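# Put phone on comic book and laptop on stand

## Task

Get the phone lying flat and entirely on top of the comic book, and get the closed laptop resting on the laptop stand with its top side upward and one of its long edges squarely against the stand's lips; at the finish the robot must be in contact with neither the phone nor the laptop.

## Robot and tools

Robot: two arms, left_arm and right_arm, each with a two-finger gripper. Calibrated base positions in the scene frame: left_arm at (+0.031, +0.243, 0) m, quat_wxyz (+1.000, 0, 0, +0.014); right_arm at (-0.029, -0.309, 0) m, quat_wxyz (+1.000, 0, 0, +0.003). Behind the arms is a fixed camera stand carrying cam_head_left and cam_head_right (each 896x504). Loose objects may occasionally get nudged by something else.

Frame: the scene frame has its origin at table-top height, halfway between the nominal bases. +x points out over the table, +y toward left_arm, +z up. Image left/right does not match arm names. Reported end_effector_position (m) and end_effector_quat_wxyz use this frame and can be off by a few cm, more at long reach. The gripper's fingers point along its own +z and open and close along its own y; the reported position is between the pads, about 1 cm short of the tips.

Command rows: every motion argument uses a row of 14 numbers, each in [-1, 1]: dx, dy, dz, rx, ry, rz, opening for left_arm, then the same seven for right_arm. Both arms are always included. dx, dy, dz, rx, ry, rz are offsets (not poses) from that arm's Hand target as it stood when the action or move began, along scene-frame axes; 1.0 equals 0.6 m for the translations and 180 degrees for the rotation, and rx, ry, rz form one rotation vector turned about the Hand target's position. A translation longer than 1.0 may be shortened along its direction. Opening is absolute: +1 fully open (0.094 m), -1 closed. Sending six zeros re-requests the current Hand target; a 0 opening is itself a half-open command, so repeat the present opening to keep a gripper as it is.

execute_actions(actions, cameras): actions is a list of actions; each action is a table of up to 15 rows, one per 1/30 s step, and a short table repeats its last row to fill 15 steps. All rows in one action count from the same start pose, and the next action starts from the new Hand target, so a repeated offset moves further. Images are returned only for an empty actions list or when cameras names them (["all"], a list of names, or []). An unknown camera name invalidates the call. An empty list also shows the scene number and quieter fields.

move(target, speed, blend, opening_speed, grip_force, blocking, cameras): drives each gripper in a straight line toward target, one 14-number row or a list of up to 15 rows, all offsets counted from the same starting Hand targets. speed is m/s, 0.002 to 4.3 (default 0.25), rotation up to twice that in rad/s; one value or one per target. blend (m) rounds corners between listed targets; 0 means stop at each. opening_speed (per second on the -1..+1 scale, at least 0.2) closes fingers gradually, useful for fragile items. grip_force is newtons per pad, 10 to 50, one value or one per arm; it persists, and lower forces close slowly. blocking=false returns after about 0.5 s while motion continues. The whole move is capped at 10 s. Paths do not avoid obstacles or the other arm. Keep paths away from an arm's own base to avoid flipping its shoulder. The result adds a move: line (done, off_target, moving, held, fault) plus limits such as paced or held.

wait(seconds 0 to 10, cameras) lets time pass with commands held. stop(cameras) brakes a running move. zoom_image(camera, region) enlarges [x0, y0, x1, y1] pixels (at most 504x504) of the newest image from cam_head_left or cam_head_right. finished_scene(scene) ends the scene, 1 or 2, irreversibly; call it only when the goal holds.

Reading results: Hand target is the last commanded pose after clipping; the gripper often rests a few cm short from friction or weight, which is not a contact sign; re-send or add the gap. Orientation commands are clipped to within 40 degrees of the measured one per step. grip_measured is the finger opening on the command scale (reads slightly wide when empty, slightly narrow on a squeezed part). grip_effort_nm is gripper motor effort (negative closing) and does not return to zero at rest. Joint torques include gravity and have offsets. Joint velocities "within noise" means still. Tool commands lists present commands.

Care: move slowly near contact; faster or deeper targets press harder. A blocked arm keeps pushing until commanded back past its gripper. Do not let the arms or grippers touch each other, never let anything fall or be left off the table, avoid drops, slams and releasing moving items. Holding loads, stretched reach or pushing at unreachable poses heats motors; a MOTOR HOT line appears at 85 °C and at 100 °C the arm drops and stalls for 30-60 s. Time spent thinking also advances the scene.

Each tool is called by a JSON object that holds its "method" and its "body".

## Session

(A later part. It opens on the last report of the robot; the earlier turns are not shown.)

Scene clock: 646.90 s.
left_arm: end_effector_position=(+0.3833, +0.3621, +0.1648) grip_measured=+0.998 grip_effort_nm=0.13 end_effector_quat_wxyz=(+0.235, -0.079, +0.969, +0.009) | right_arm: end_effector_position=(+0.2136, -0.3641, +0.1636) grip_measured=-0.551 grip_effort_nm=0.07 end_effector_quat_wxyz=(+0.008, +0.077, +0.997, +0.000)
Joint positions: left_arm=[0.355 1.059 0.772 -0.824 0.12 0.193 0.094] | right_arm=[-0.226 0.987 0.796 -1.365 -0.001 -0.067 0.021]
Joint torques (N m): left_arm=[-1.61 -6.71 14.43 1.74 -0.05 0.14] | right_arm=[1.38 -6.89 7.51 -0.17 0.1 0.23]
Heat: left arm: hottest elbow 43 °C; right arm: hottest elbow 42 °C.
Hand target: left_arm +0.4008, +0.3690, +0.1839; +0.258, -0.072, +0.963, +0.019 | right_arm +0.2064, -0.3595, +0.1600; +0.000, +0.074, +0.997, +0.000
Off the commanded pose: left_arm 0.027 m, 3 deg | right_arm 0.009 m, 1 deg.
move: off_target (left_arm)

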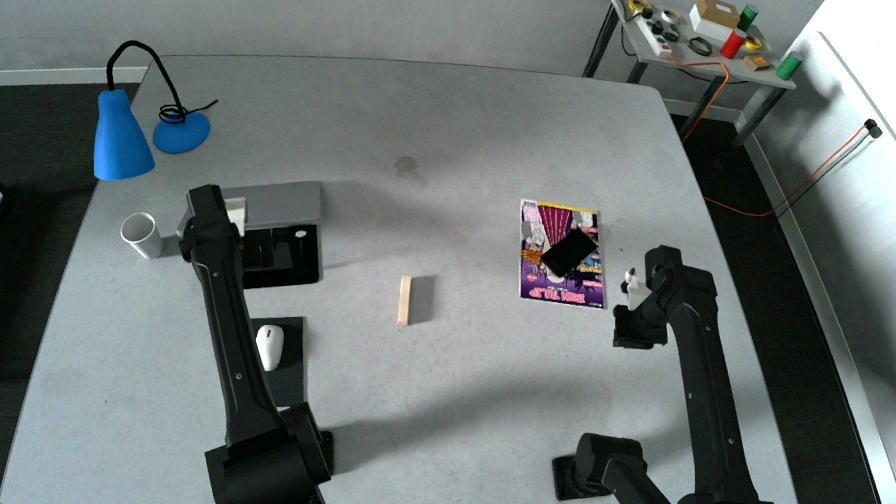

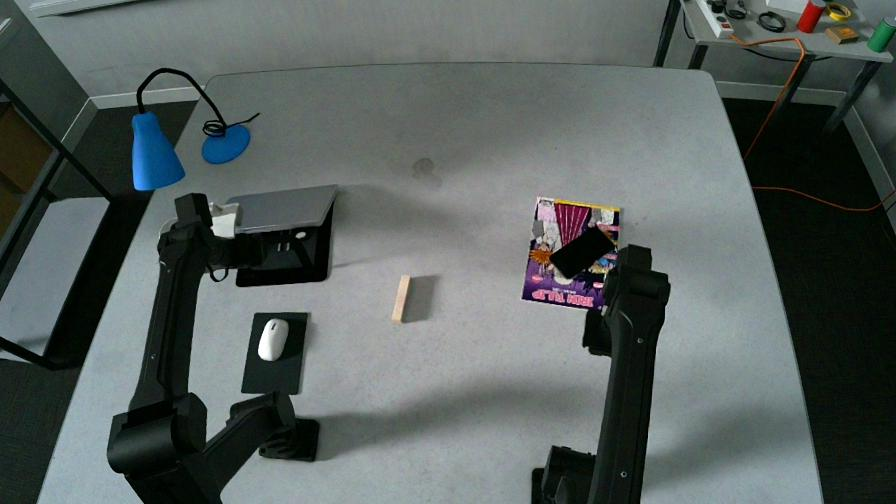

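{"method": "move", "body": {"target": [[0.01, 0, 0.06, 0, 0, 0, 1, 0, 0, 0, 0, 0, 0, -0.55], [0.062, 0.0067, 0.0485, 0, 0, 0, 1, 0, 0, 0, 0, 0, 0, -0.55], [0.087, 0.0083, 0.0152, 0, 0, 0, 1, 0, 0, 0, 0, 0, 0, -0.55], [0.137, 0.015, -0.0098, 0, 0, 0, 1, 0, 0, 0, 0, 0, 0, -0.55]], "speed": [0.15, 0.12, 0.08, 0.05], "blend": [0.01, 0.01, 0.005, 0], "cameras": ["all"]}}

{"method": "zoom_image", "body": {"camera": "cam_head_left", "region": [150, 140, 352, 320]}}

{"method": "zoom_image", "body": {"camera": "cam_head_right", "region": [150, 140, 352, 320]}}

Scene clock: 670.43 s.
left_arm: end_effector_position=(+0.4508, +0.3733, +0.1471) grip_measured=+0.998 grip_effort_nm=0.13 end_effector_quat_wxyz=(+0.221, -0.076, +0.972, +0.010) | right_arm: end_effector_position=(+0.2136, -0.3641, +0.1636) grip_measured=-0.551 grip_effort_nm=0.07 end_effector_quat_wxyz=(+0.008, +0.077, +0.997, +0.000)
Joint positions: left_arm=[0.31 1.285 0.904 -0.753 0.092 0.162 0.094] | right_arm=[-0.226 0.987 0.796 -1.365 -0.001 -0.067 0.021]
Joint torques (N m): left_arm=[-2.08 -9.99 16.81 1.73 -0.01 -0.1] | right_arm=[1.44 -6.95 7.5 -0.18 0.09 0.23]
Heat: left arm: hottest elbow 43 °C; right arm: hottest elbow 42 °C.
Hand target: left_arm +0.4830, +0.3781, +0.1779; +0.258, -0.072, +0.963, +0.019 | right_arm +0.2064, -0.3595, +0.1600; +0.000, +0.074, +0.997, +0.000
Off the commanded pose: left_arm 0.045 m, 4 deg | right_arm 0.009 m, 1 deg.
move: off_target (left_arm)

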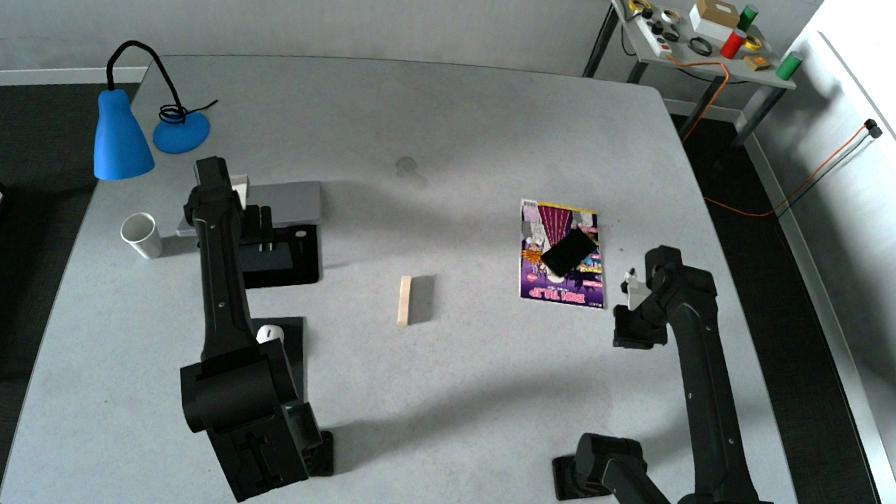

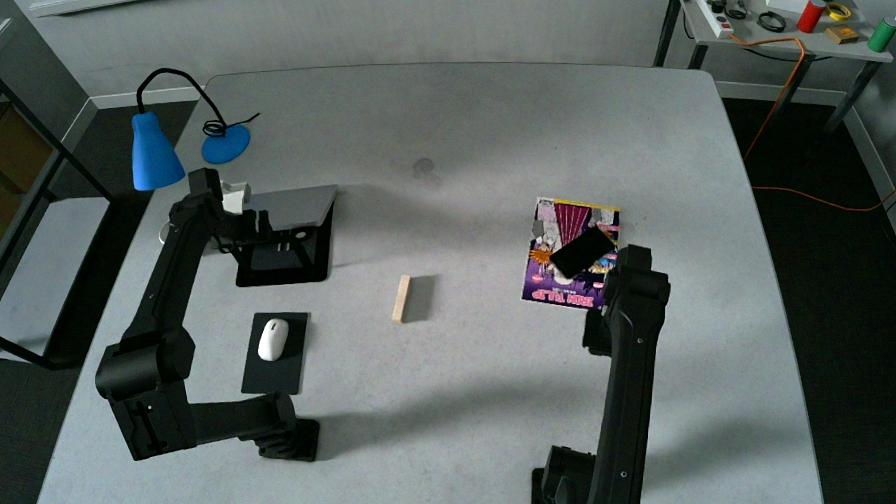

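Scaled by 2.495.

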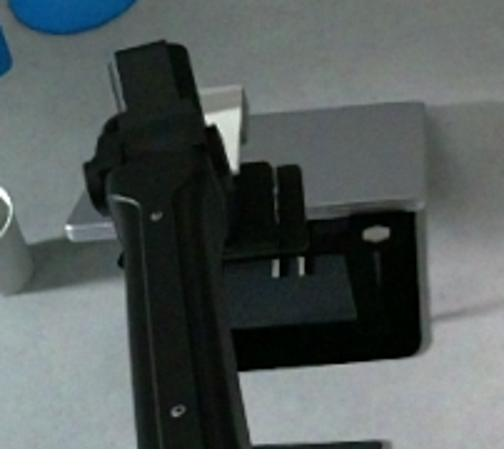

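Scaled by 2.495.

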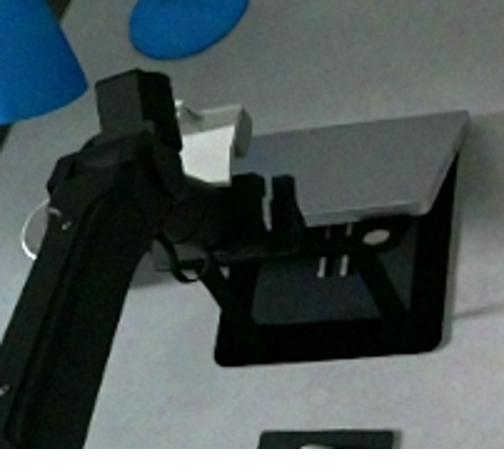

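{"method": "move", "body": {"target": [0.05, 0.006, -0.02, 0, 0, 0, 1, 0, 0, 0, 0, 0, 0, -0.55], "speed": 0.05, "cameras": ["cam_head_left", "cam_head_right"]}}

{"method": "zoom_image", "body": {"camera": "cam_head_left", "region": [150, 140, 352, 320]}}

{"method": "zoom_image", "body": {"camera": "cam_head_right", "region": [150, 140, 352, 320]}}

Scene clock: 682.93 s.
left_arm: end_effector_position=(+0.4760, +0.3781, +0.1443) grip_measured=+0.998 grip_effort_nm=0.13 end_effector_quat_wxyz=(+0.225, -0.078, +0.971, +0.013) | right_arm: end_effector_position=(+0.2136, -0.3641, +0.1636) grip_measured=-0.551 grip_effort_nm=0.07 end_effector_quat_wxyz=(+0.008, +0.077, +0.997, +0.000)
Joint positions: left_arm=[0.299 1.351 0.955 -0.726 0.084 0.148 0.094] | right_arm=[-0.226 0.987 0.796 -1.365 -0.001 -0.067 0.021]
Joint torques (N m): left_arm=[-2.49 -9.11 16.88 2 0.03 -0.1] | right_arm=[1.49 -6.95 7.54 -0.16 0.09 0.22]
Heat: left arm: hottest elbow 46 °C; right arm: hottest elbow 42 °C.
Hand target: left_arm +0.5130, +0.3817, +0.1661; +0.258, -0.072, +0.963, +0.019 | right_arm +0.2064, -0.3595, +0.1600; +0.000, +0.074, +0.997, +0.000
Off the commanded pose: left_arm 0.043 m, 4 deg | right_arm 0.009 m, 1 deg.
move: off_target (left_arm)

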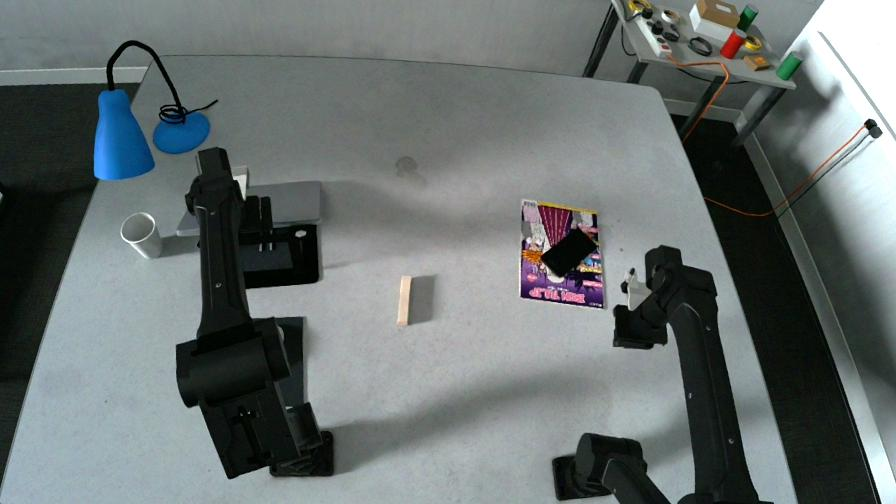

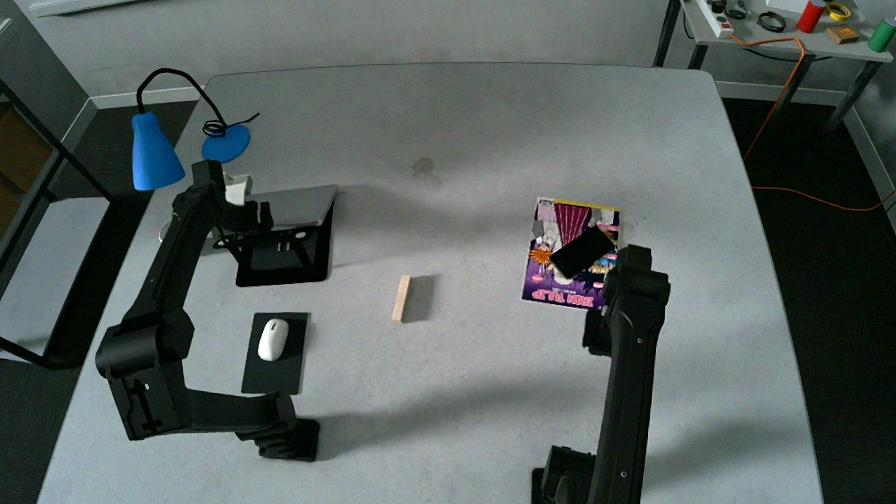

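Scaled by 2.495.

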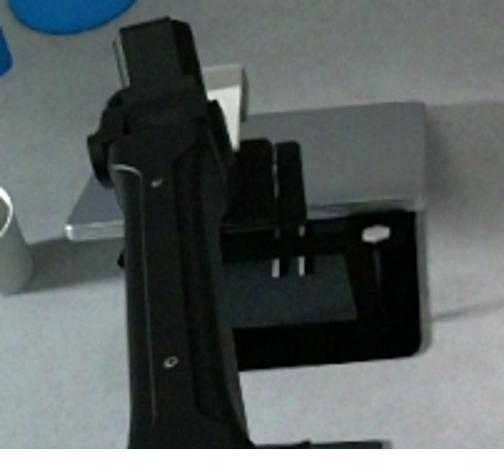

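Scaled by 2.495.

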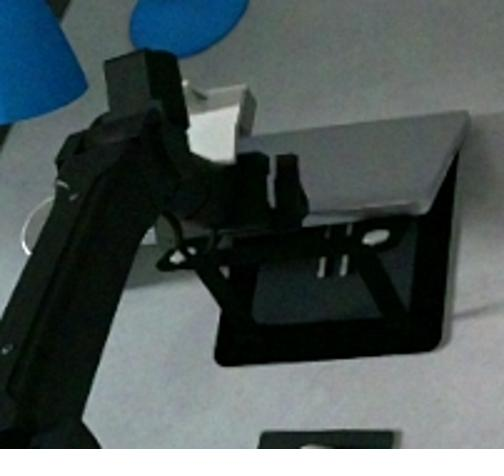

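{"method": "move", "body": {"target": [0.042, 0.005, -0.012, 0, 0, 0, 1, 0, 0, 0, 0, 0, 0, -0.55], "speed": 0.05, "cameras": ["cam_head_left", "cam_head_right"]}}

{"method": "zoom_image", "body": {"camera": "cam_head_left", "region": [150, 140, 352, 320]}}

{"method": "zoom_image", "body": {"camera": "cam_head_right", "region": [150, 140, 352, 320]}}

Scene clock: 693.57 s.
left_arm: end_effector_position=(+0.5066, +0.3817, +0.1320) grip_measured=+0.998 grip_effort_nm=0.13 end_effector_quat_wxyz=(+0.225, -0.076, +0.971, +0.012) | right_arm: end_effector_position=(+0.2136, -0.3641, +0.1636) grip_measured=-0.551 grip_effort_nm=0.07 end_effector_quat_wxyz=(+0.008, +0.077, +0.997, +0.000)
Joint positions: left_arm=[0.284 1.444 1.013 -0.692 0.078 0.139 0.094] | right_arm=[-0.226 0.987 0.796 -1.365 -0.001 -0.067 0.021]
Joint torques (N m): left_arm=[-2.73 -12.4 16.51 1.7 0.01 -0.08] | right_arm=[1.44 -6.89 7.53 -0.18 0.09 0.22]
Heat: left arm: hottest elbow 47 °C; right arm: hottest elbow 42 °C.
Hand target: left_arm +0.5382, +0.3847, +0.1588; +0.258, -0.072, +0.963, +0.019 | right_arm +0.2064, -0.3595, +0.1600; +0.000, +0.074, +0.997, +0.000
Off the commanded pose: left_arm 0.042 m, 4 deg | right_arm 0.009 m, 1 deg.
move: off_target (left_arm)

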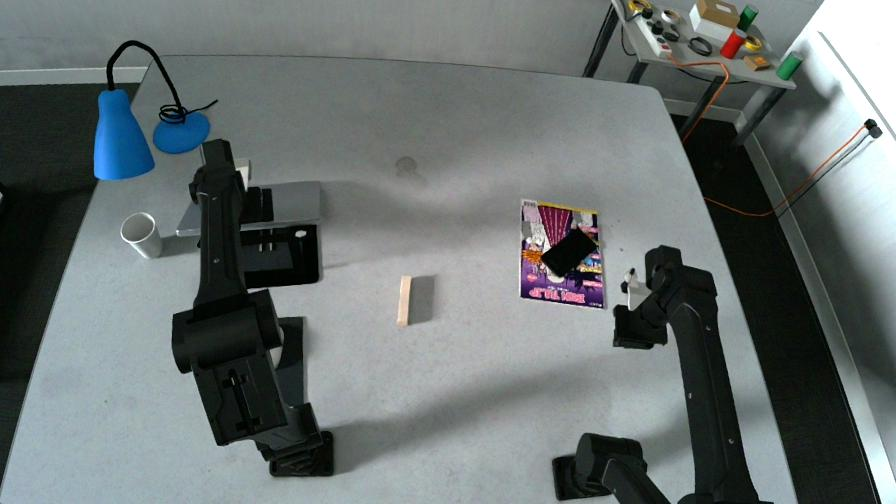

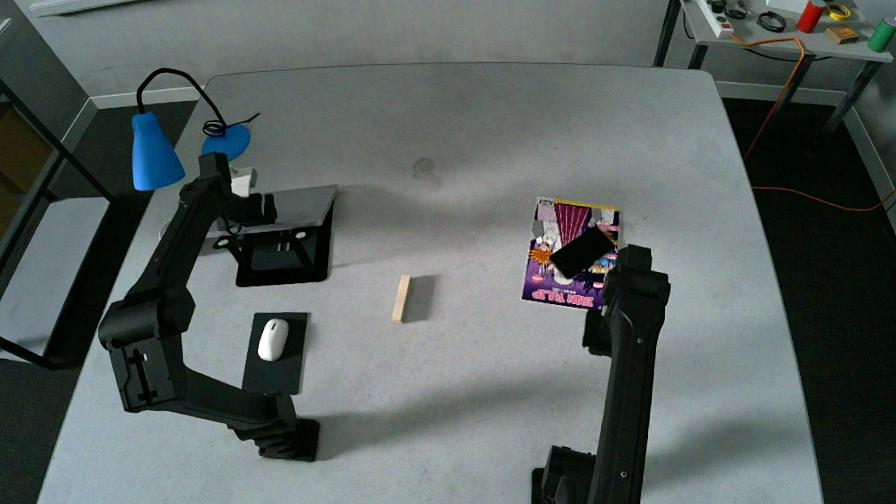

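Scaled by 2.495.

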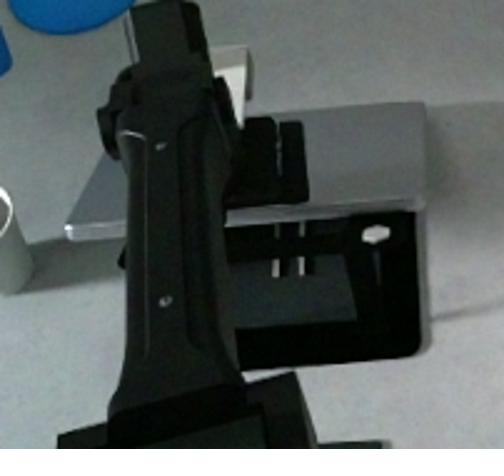

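Scaled by 2.495.

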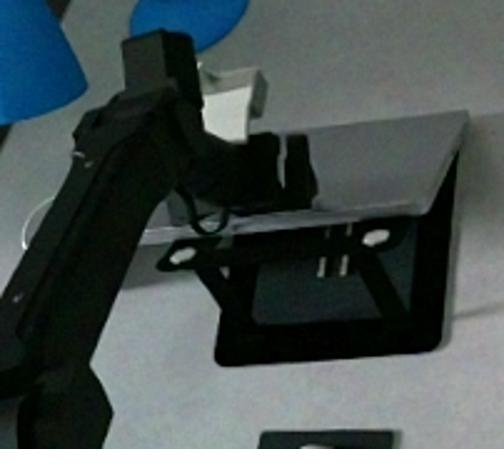

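{"method": "move", "body": {"target": [[-0.0083, 0, 0.06, 0, 0, 0, 1, 0, 0, 0, 0, 0, 0, -0.55], [-0.135, -0.0145, 0.08, 0, 0, 0, 1, 0, 0, 0, 0, 0, 0, -0.55], [-0.092, -0.0145, 0.0153, 0, 0, 0, 1, 0, 0, 0, 0, 0, 0, -0.55], [-0.03, -0.0062, -0.0113, 0, 0, 0, 1, 0, 0, 0, 0, 0, 0, -0.55]], "speed": [0.12, 0.15, 0.1, 0.05], "blend": [0.01, 0.01, 0.003, 0], "cameras": ["cam_head_left", "cam_head_right"]}}

{"method": "zoom_image", "body": {"camera": "cam_head_left", "region": [150, 140, 352, 320]}}

{"method": "zoom_image", "body": {"camera": "cam_head_right", "region": [150, 140, 352, 320]}}

Scene clock: 737.03 s.
left_arm: end_effector_position=(+0.4963, +0.3803, +0.1365) grip_measured=+0.998 grip_effort_nm=0.13 end_effector_quat_wxyz=(+0.238, -0.074, +0.968, +0.016) | right_arm: end_effector_position=(+0.2136, -0.3641, +0.1636) grip_measured=-0.551 grip_effort_nm=0.07 end_effector_quat_wxyz=(+0.008, +0.077, +0.997, +0.000)
Joint positions: left_arm=[0.288 1.4 0.972 -0.666 0.08 0.146 0.094] | right_arm=[-0.226 0.987 0.796 -1.365 -0.001 -0.067 0.021]
Joint torques (N m): left_arm=[-2.84 -11.52 14.83 1.43 -0.03 -0.09] | right_arm=[1.44 -7.06 7.49 -0.17 0.1 0.23]
Heat: left arm: hottest elbow 46 °C; right arm: hottest elbow 42 °C.
Hand target: left_arm +0.5202, +0.3810, +0.1520; +0.258, -0.072, +0.963, +0.019 | right_arm +0.2064, -0.3595, +0.1600; +0.000, +0.074, +0.997, +0.000
Off the commanded pose: left_arm 0.029 m, 2 deg | right_arm 0.009 m, 1 deg.
move: off_target (left_arm)

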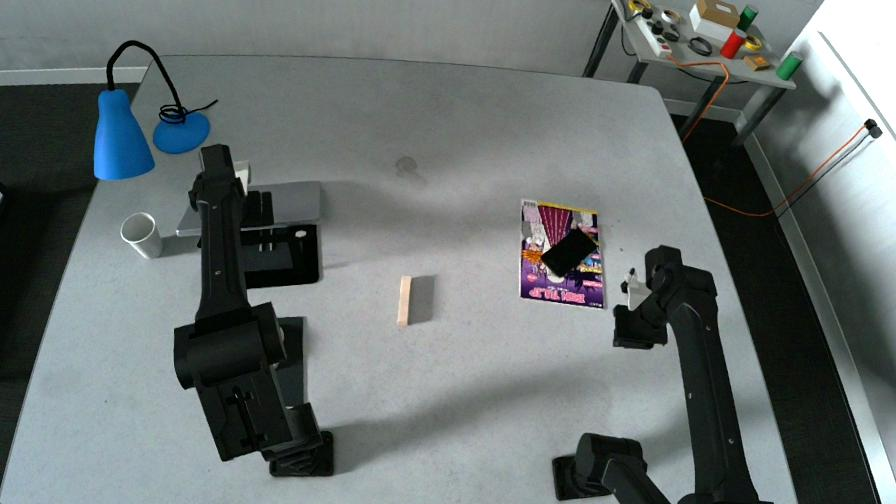

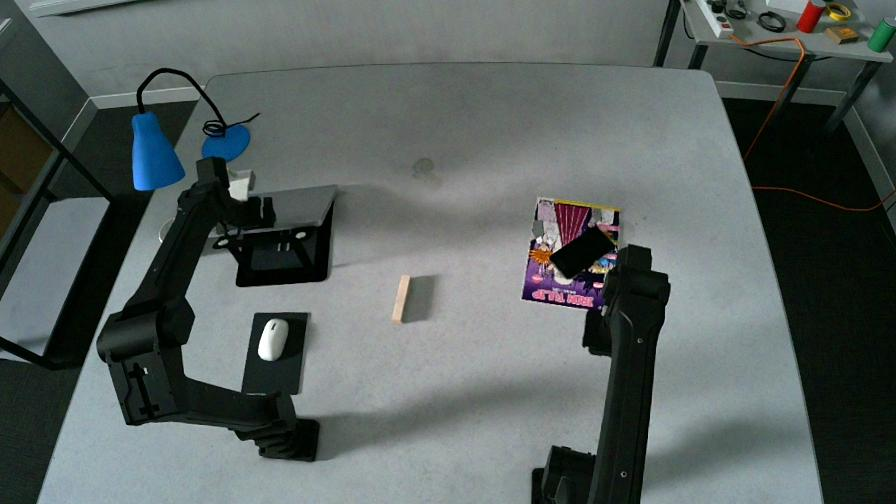

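Scaled by 2.495.

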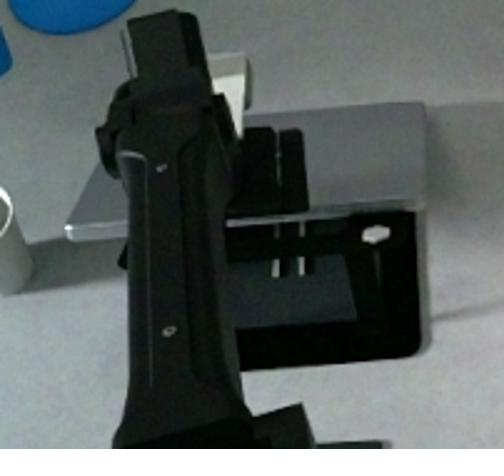

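Scaled by 2.495.

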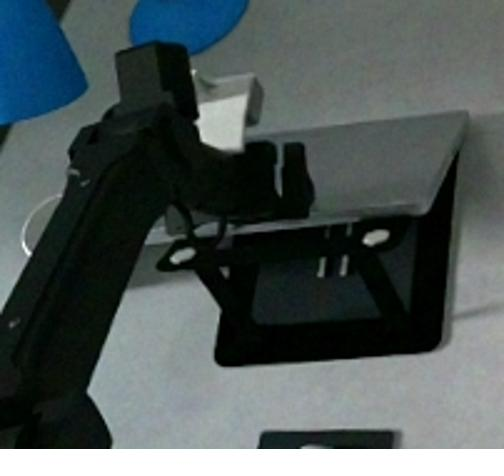

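{"method": "move", "body": {"target": [[-0.0083, 0, 0.06, 0, 0, 0, 1, 0, 0, 0, 0, 0, 0, -0.55], [-0.135, -0.01, 0.08, 0, 0, 0, 1, 0, 0, 0, 0, 0, 0, -0.55], [-0.0653, -0.01, 0.0025, 0, 0, 0, 1, 0, 0, 0, 0, 0, 0, -0.55], [-0.0053, -0.0017, -0.0275, 0, 0, 0, 1, 0, 0, 0, 0, 0, 0, -0.55]], "speed": [0.12, 0.15, 0.1, 0.05], "blend": [0.01, 0.01, 0.0, 0], "cameras": ["cam_head_left", "cam_head_right"]}}

{"method": "zoom_image", "body": {"camera": "cam_head_left", "region": [150, 140, 352, 320]}}

{"method": "zoom_image", "body": {"camera": "cam_head_right", "region": [150, 140, 352, 320]}}

Scene clock: 756.30 s.
left_arm: end_effector_position=(+0.5005, +0.3809, +0.1320) grip_measured=+0.998 grip_effort_nm=0.13 end_effector_quat_wxyz=(+0.254, -0.069, +0.964, +0.021) | right_arm: end_effector_position=(+0.2136, -0.3641, +0.1636) grip_measured=-0.551 grip_effort_nm=0.07 end_effector_quat_wxyz=(+0.008, +0.077, +0.997, +0.000)
Joint positions: left_arm=[0.287 1.402 0.949 -0.607 0.08 0.152 0.094] | right_arm=[-0.226 0.987 0.796 -1.365 -0.001 -0.067 0.021]
Joint torques (N m): left_arm=[-3.14 -9.35 13.61 1.25 -0.03 -0.18] | right_arm=[1.49 -6.95 7.49 -0.2 0.09 0.22]
Heat: left arm: hottest elbow 47 °C; right arm: hottest elbow 42 °C.
Hand target: left_arm +0.5170, +0.3798, +0.1355; +0.258, -0.072, +0.963, +0.018 | right_arm +0.2064, -0.3595, +0.1600; +0.000, +0.074, +0.997, +0.000
Off the commanded pose: left_arm 0.017 m, 1 deg | right_arm 0.009 m, 1 deg.
move: off_target (left_arm)

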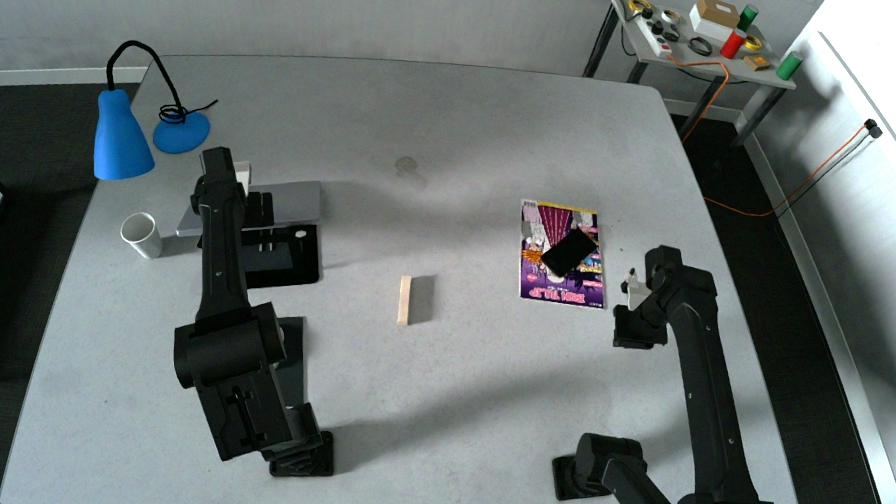

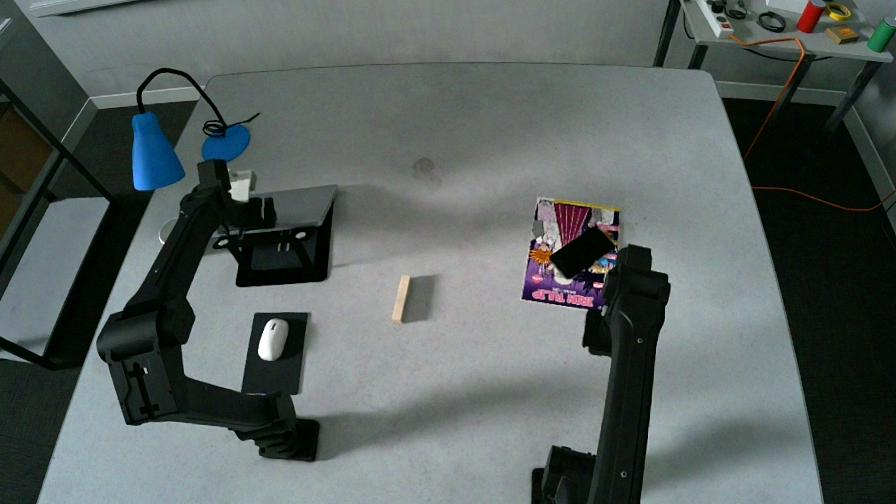

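Scaled by 2.495.

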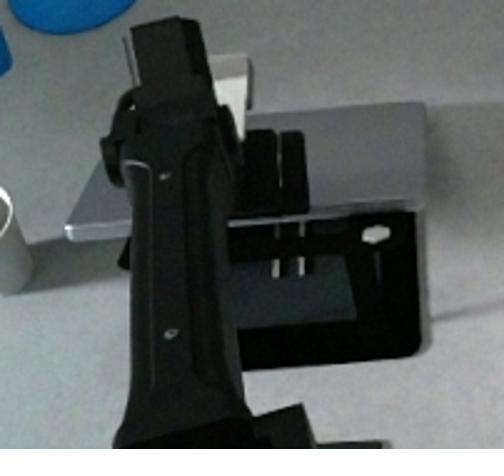

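Scaled by 2.495.

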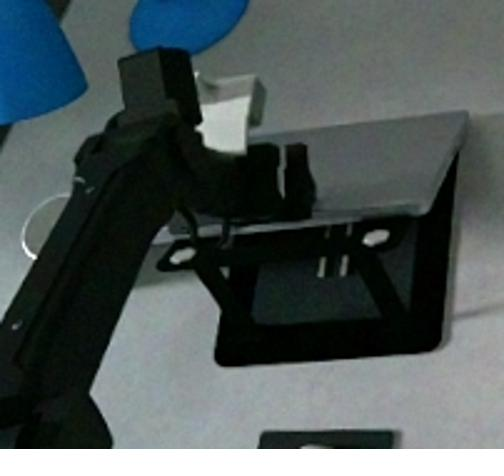

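{"method": "move", "body": {"target": [[-0.0083, 0, 0.0667, 0, 0, 0, 1, 0, 0, 0, 0, 0, 0, -0.55], [-0.128, -0.0083, 0.09, 0, 0, 0, 1, 0, 0, 0, 0, 0, 0, -0.55], [-0.0783, -0.0067, 0.0075, 0, 0, 0, 1, 0, 0, 0, 0, 0, 0, -0.55]], "speed": [0.15, 0.2, 0.12], "blend": [0.015, 0.015, 0], "cameras": ["cam_head_left", "cam_head_right"]}}

{"method": "zoom_image", "body": {"camera": "cam_head_left", "region": [190, 170, 342, 270]}}

{"method": "zoom_image", "body": {"camera": "cam_head_right", "region": [190, 170, 342, 270]}}

Scene clock: 765.63 s.
left_arm: end_effector_position=(+0.4677, +0.3761, +0.1421) grip_measured=+0.998 grip_effort_nm=0.13 end_effector_quat_wxyz=(+0.254, -0.072, +0.964, +0.017) | right_arm: end_effector_position=(+0.2136, -0.3641, +0.1636) grip_measured=-0.551 grip_effort_nm=0.07 end_effector_quat_wxyz=(+0.008, +0.077, +0.997, +0.000)
Joint positions: left_arm=[0.304 1.304 0.885 -0.644 0.094 0.159 0.094] | right_arm=[-0.226 0.987 0.796 -1.365 -0.001 -0.067 0.021]
Joint torques (N m): left_arm=[-1.67 -11.16 9.76 1.87 -0.05 -0.02] | right_arm=[1.55 -7.06 7.51 -0.18 0.09 0.23]
Heat: left arm: hottest elbow 47 °C; right arm: hottest elbow 42 °C.
Hand target: left_arm +0.4700, +0.3758, +0.1399; +0.258, -0.072, +0.963, +0.019 | right_arm +0.2064, -0.3595, +0.1600; +0.000, +0.074, +0.997, +0.000
Off the commanded pose: left_arm 0.003 m, 0 deg | right_arm 0.009 m, 1 deg.
move: done

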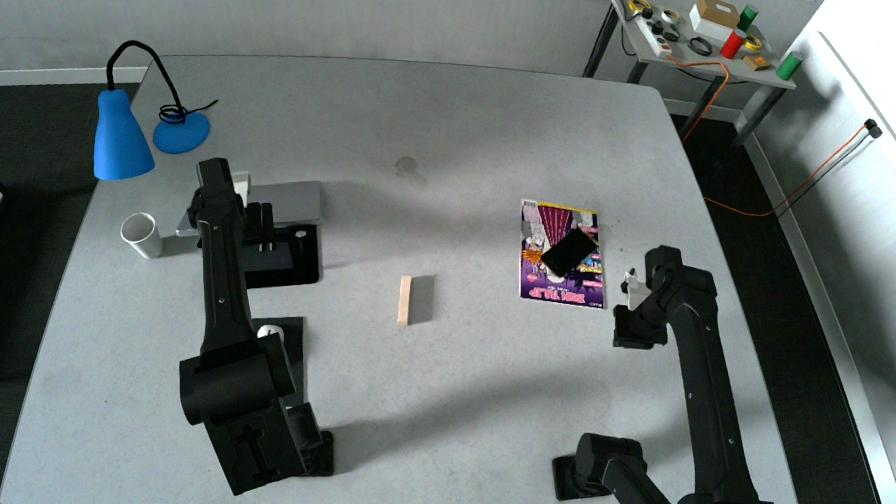

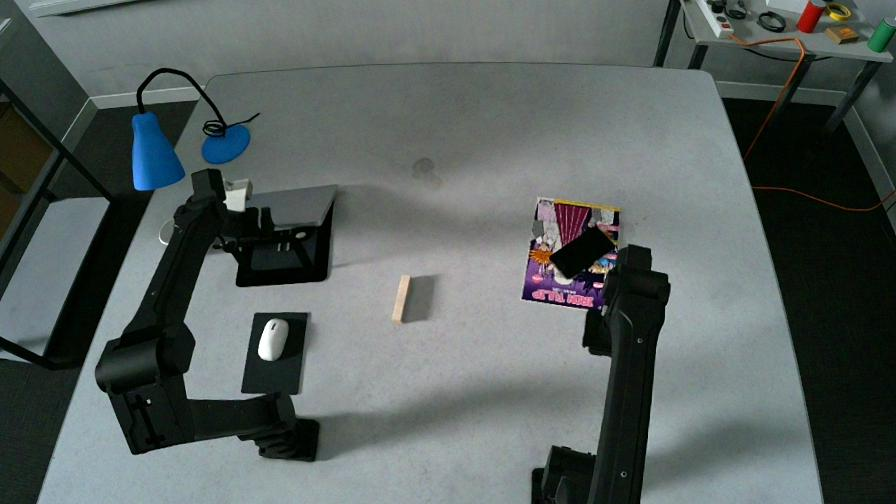

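Scaled by 3.316.

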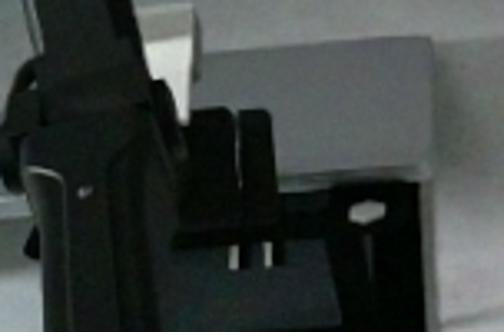

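Scaled by 3.316.

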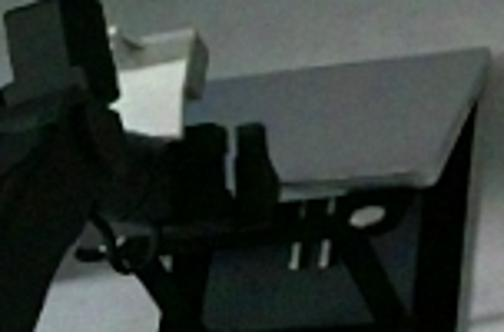

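{"method": "move", "body": {"target": [[-0.006, 0, -0.0217, 0, 0, 0, 1, 0, 0, 0, 0, 0, 0, -0.55], [0.0583, 0.006, -0.05, 0, 0, 0, 1, 0, 0, 0, 0, 0, 0, -0.55]], "speed": [0.06, 0.05], "cameras": ["cam_head_left", "cam_head_right"]}}

{"method": "zoom_image", "body": {"camera": "cam_head_left", "region": [150, 140, 352, 320]}}

{"method": "zoom_image", "body": {"camera": "cam_head_right", "region": [190, 170, 342, 270]}}

Scene clock: 777.33 s.
left_arm: end_effector_position=(+0.4807, +0.3787, +0.1380) grip_measured=+0.998 grip_effort_nm=0.13 end_effector_quat_wxyz=(+0.272, -0.071, +0.959, +0.021) | right_arm: end_effector_position=(+0.2136, -0.3641, +0.1636) grip_measured=-0.551 grip_effort_nm=0.07 end_effector_quat_wxyz=(+0.008, +0.077, +0.997, +0.000)
Joint positions: left_arm=[0.301 1.329 0.881 -0.577 0.094 0.155 0.094] | right_arm=[-0.226 0.987 0.796 -1.365 -0.001 -0.067 0.021]
Joint torques (N m): left_arm=[-2.84 -3.08 12.7 2.93 -0.48 -0.15] | right_arm=[1.49 -6.89 7.53 -0.18 0.09 0.23]
Heat: left arm: hottest elbow 45 °C; right arm: hottest elbow 42 °C.
Hand target: left_arm +0.5050, +0.3795, +0.1099; +0.258, -0.072, +0.963, +0.019 | right_arm +0.2064, -0.3595, +0.1600; +0.000, +0.074, +0.997, +0.000
Off the commanded pose: left_arm 0.037 m, 2 deg | right_arm 0.009 m, 1 deg.
move: off_target (left_arm)

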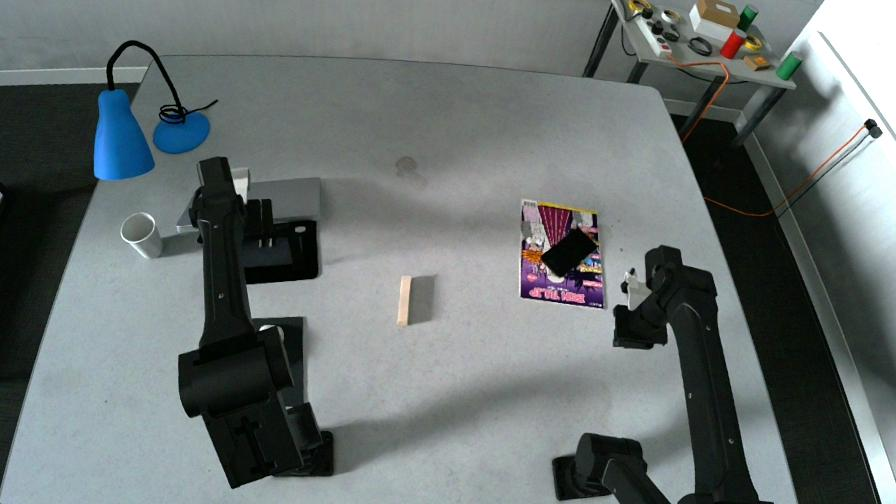

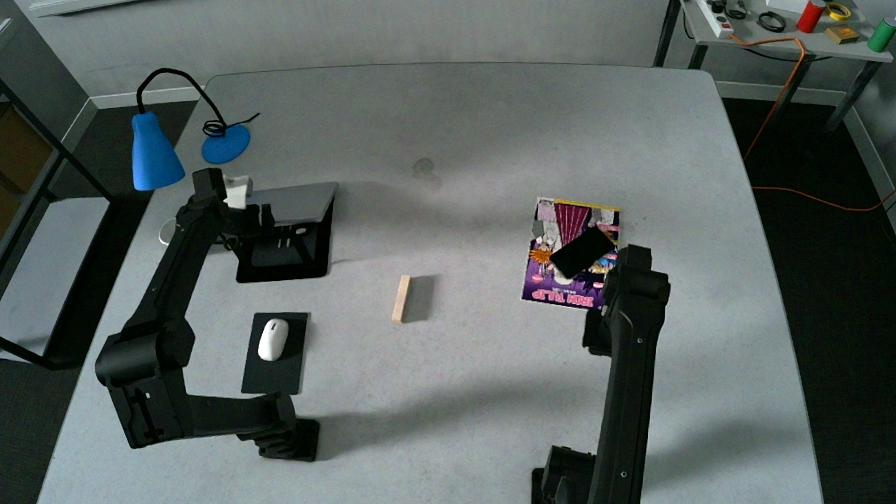

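Scaled by 2.495.

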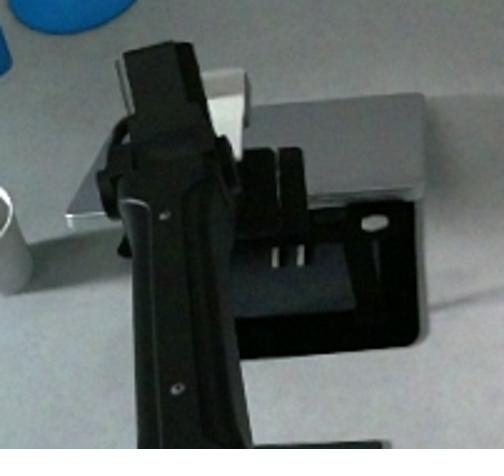

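Scaled by 3.316.

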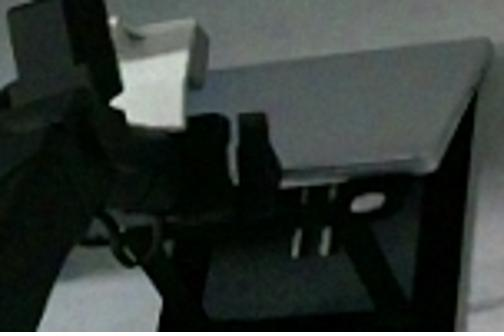

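{"method": "zoom_image", "body": {"camera": "cam_head_left", "region": [235, 185, 305, 255]}}

{"method": "zoom_image", "body": {"camera": "cam_head_right", "region": [245, 185, 315, 255]}}

Scaled by 7.200.

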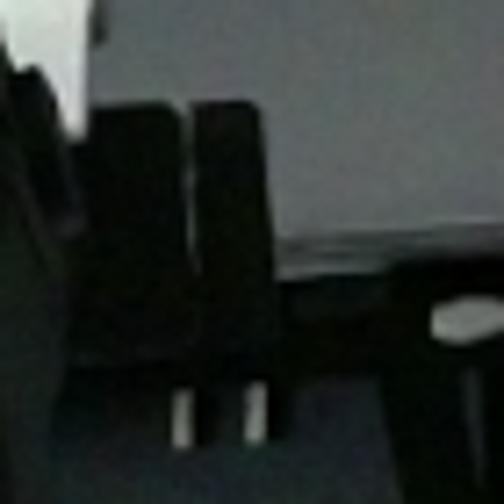

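Scaled by 7.200.

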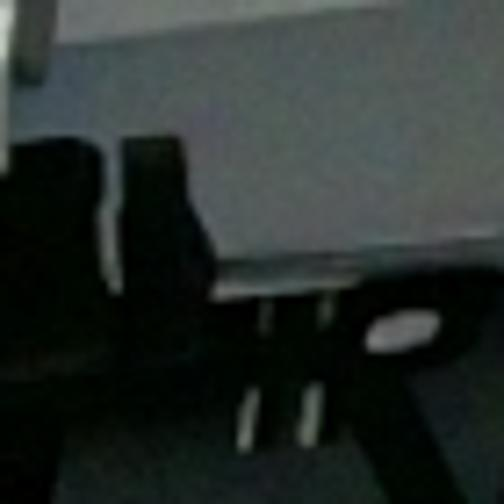

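{"method": "execute_actions", "body": {"actions": []}}

{"method": "zoom_image", "body": {"camera": "cam_head_left", "region": [150, 140, 352, 320]}}

{"method": "zoom_image", "body": {"camera": "cam_head_right", "region": [150, 140, 352, 320]}}

Scene clock: 799.63 s.
left_arm: end_effector_position=(+0.4807, +0.3787, +0.1380) grip_measured=+0.998 grip_effort_nm=0.13 end_effector_quat_wxyz=(+0.272, -0.071, +0.959, +0.021) | right_arm: end_effector_position=(+0.2136, -0.3641, +0.1636) grip_measured=-0.551 grip_effort_nm=0.06 end_effector_quat_wxyz=(+0.008, +0.077, +0.997, +0.000)
Joint positions: left_arm=[0.301 1.329 0.881 -0.577 0.094 0.155 0.094] | right_arm=[-0.226 0.987 0.796 -1.365 -0.001 -0.067 0.021]
Joint velocities: within noise
Joint torques (N m): left_arm=[-3.37 -2.96 12.79 2.77 -0.5 -0.11] | right_arm=[1.55 -6.89 7.51 -0.16 0.1 0.22]
Motor temperatures (°C): left_arm=[22 27 46 24 27 24 27] | right_arm=[26 34 42 25 24 23 25]
Heat: left arm: hottest elbow 46 °C; right arm: hottest elbow 42 °C.
Hand target: left_arm +0.5050, +0.3795, +0.1099; +0.258, -0.072, +0.963, +0.019 | right_arm +0.2064, -0.3595, +0.1600; +0.000, +0.074, +0.997, +0.000
Tool commands: left_gripper/opening=+1.0 right_gripper/opening=-0.55
Off the commanded pose: left_arm 0.037 m, 2 deg | right_arm 0.009 m, 1 deg.

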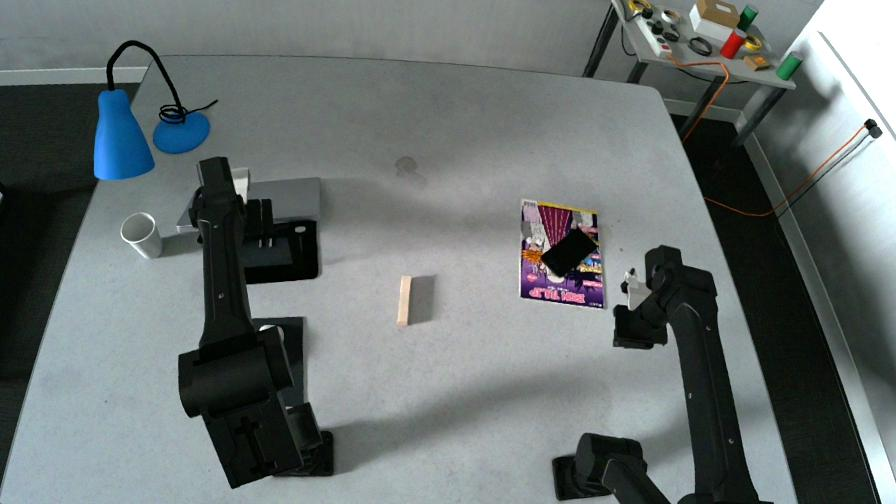

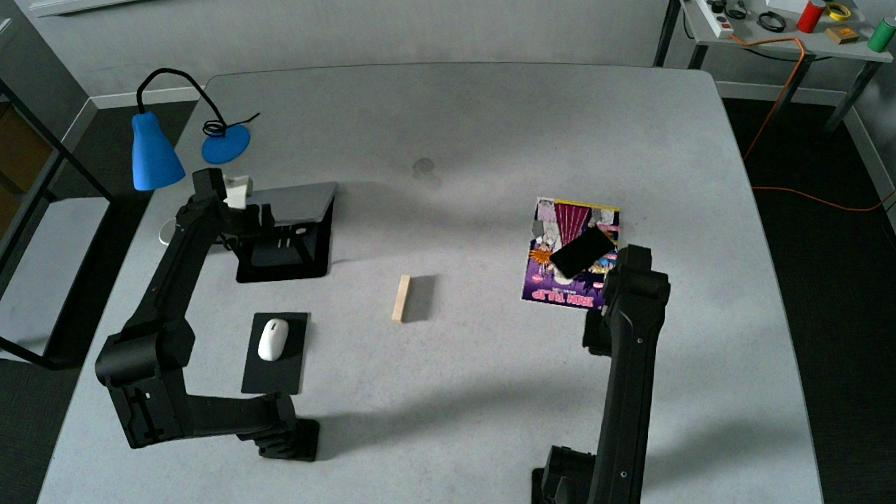

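Scaled by 2.495.

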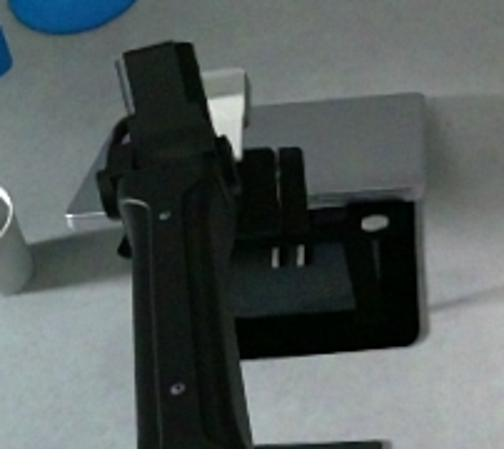

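Scaled by 2.495.

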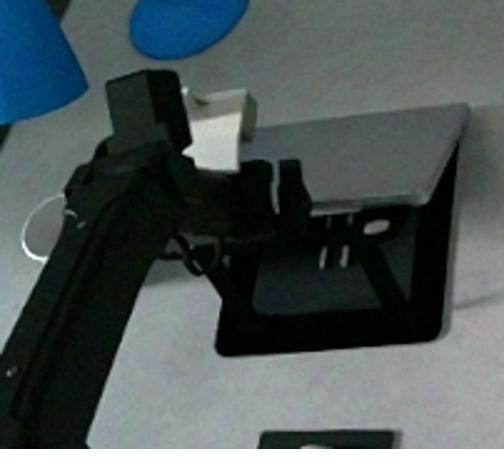

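{"method": "zoom_image", "body": {"camera": "cam_head_left", "region": [225, 190, 325, 256]}}

{"method": "zoom_image", "body": {"camera": "cam_head_right", "region": [235, 190, 345, 262]}}

Scaled by 5.040.

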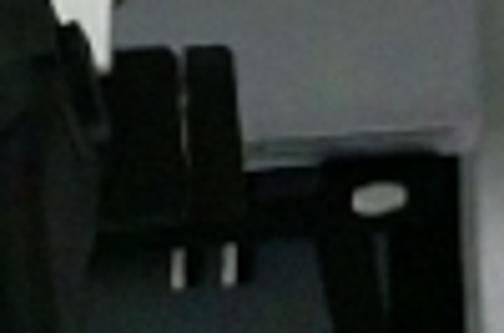

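Scaled by 4.582.

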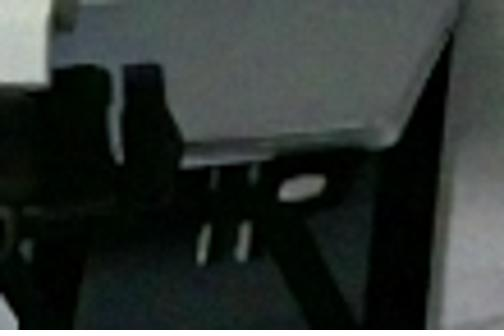

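{"method": "move", "body": {"target": [0.025, 0.0, 0.025, 0, 0, 0, 1.0, 0, 0, 0, 0, 0, 0, -0.55], "speed": 0.06, "cameras": ["all"]}}

{"method": "zoom_image", "body": {"camera": "cam_head_left", "region": [150, 140, 352, 320]}}

{"method": "zoom_image", "body": {"camera": "cam_head_right", "region": [150, 140, 352, 320]}}

Scene clock: 889.27 s.
left_arm: end_effector_position=(+0.4951, +0.3803, +0.1395) grip_measured=+0.998 grip_effort_nm=0.13 end_effector_quat_wxyz=(+0.268, -0.072, +0.961, +0.020) | right_arm: end_effector_position=(+0.2136, -0.3641, +0.1636) grip_measured=-0.551 grip_effort_nm=0.07 end_effector_quat_wxyz=(+0.008, +0.077, +0.997, +0.000)
Joint positions: left_arm=[0.292 1.368 0.927 -0.592 0.088 0.148 0.094] | right_arm=[-0.226 0.987 0.796 -1.365 -0.001 -0.067 0.021]
Joint torques (N m): left_arm=[-2.37 -5.48 14.52 1.8 -0.44 -0.15] | right_arm=[1.49 -7 7.5 -0.18 0.1 0.22]
Heat: left arm: hottest elbow 46 °C; right arm: hottest elbow 41 °C.
Hand target: left_arm +0.5200, +0.3794, +0.1250; +0.258, -0.072, +0.963, +0.018 | right_arm +0.2064, -0.3595, +0.1600; +0.000, +0.074, +0.997, +0.000
Off the commanded pose: left_arm 0.029 m, 1 deg | right_arm 0.009 m, 1 deg.
move: off_target (left_arm)

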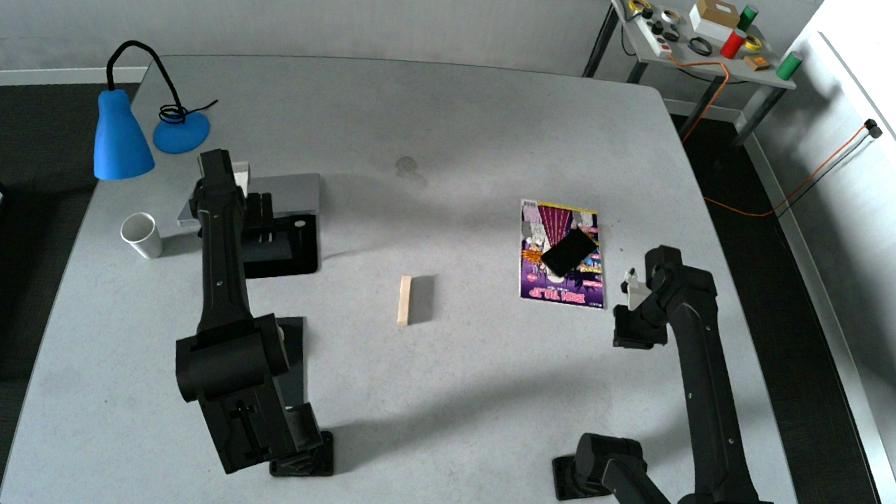

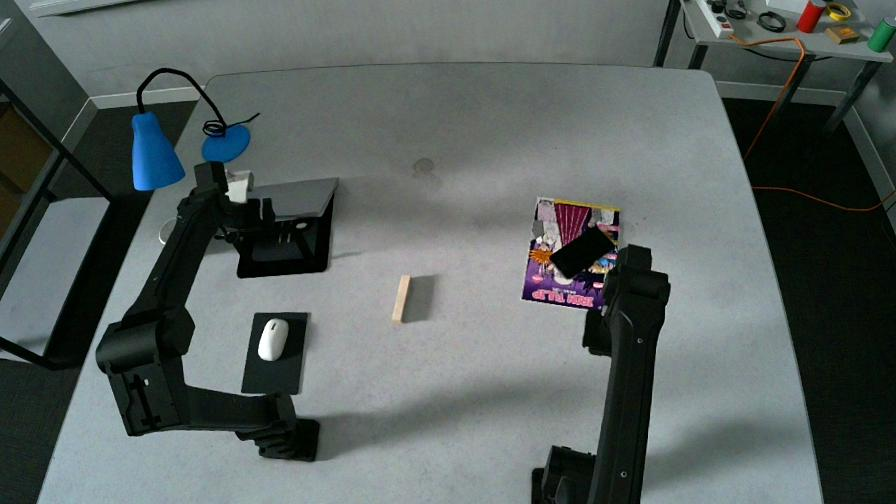

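Scaled by 2.495.

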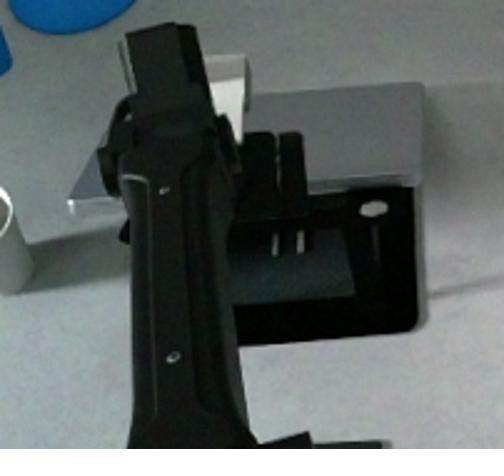

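Scaled by 2.495.

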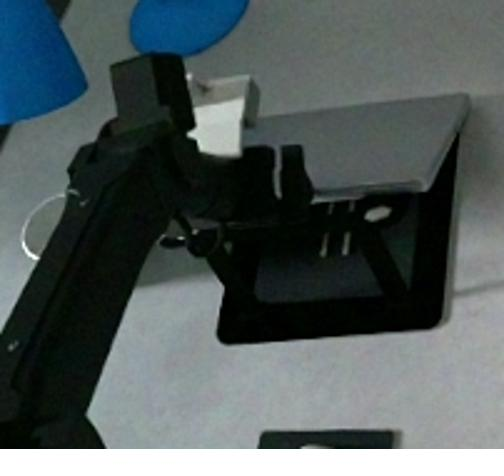

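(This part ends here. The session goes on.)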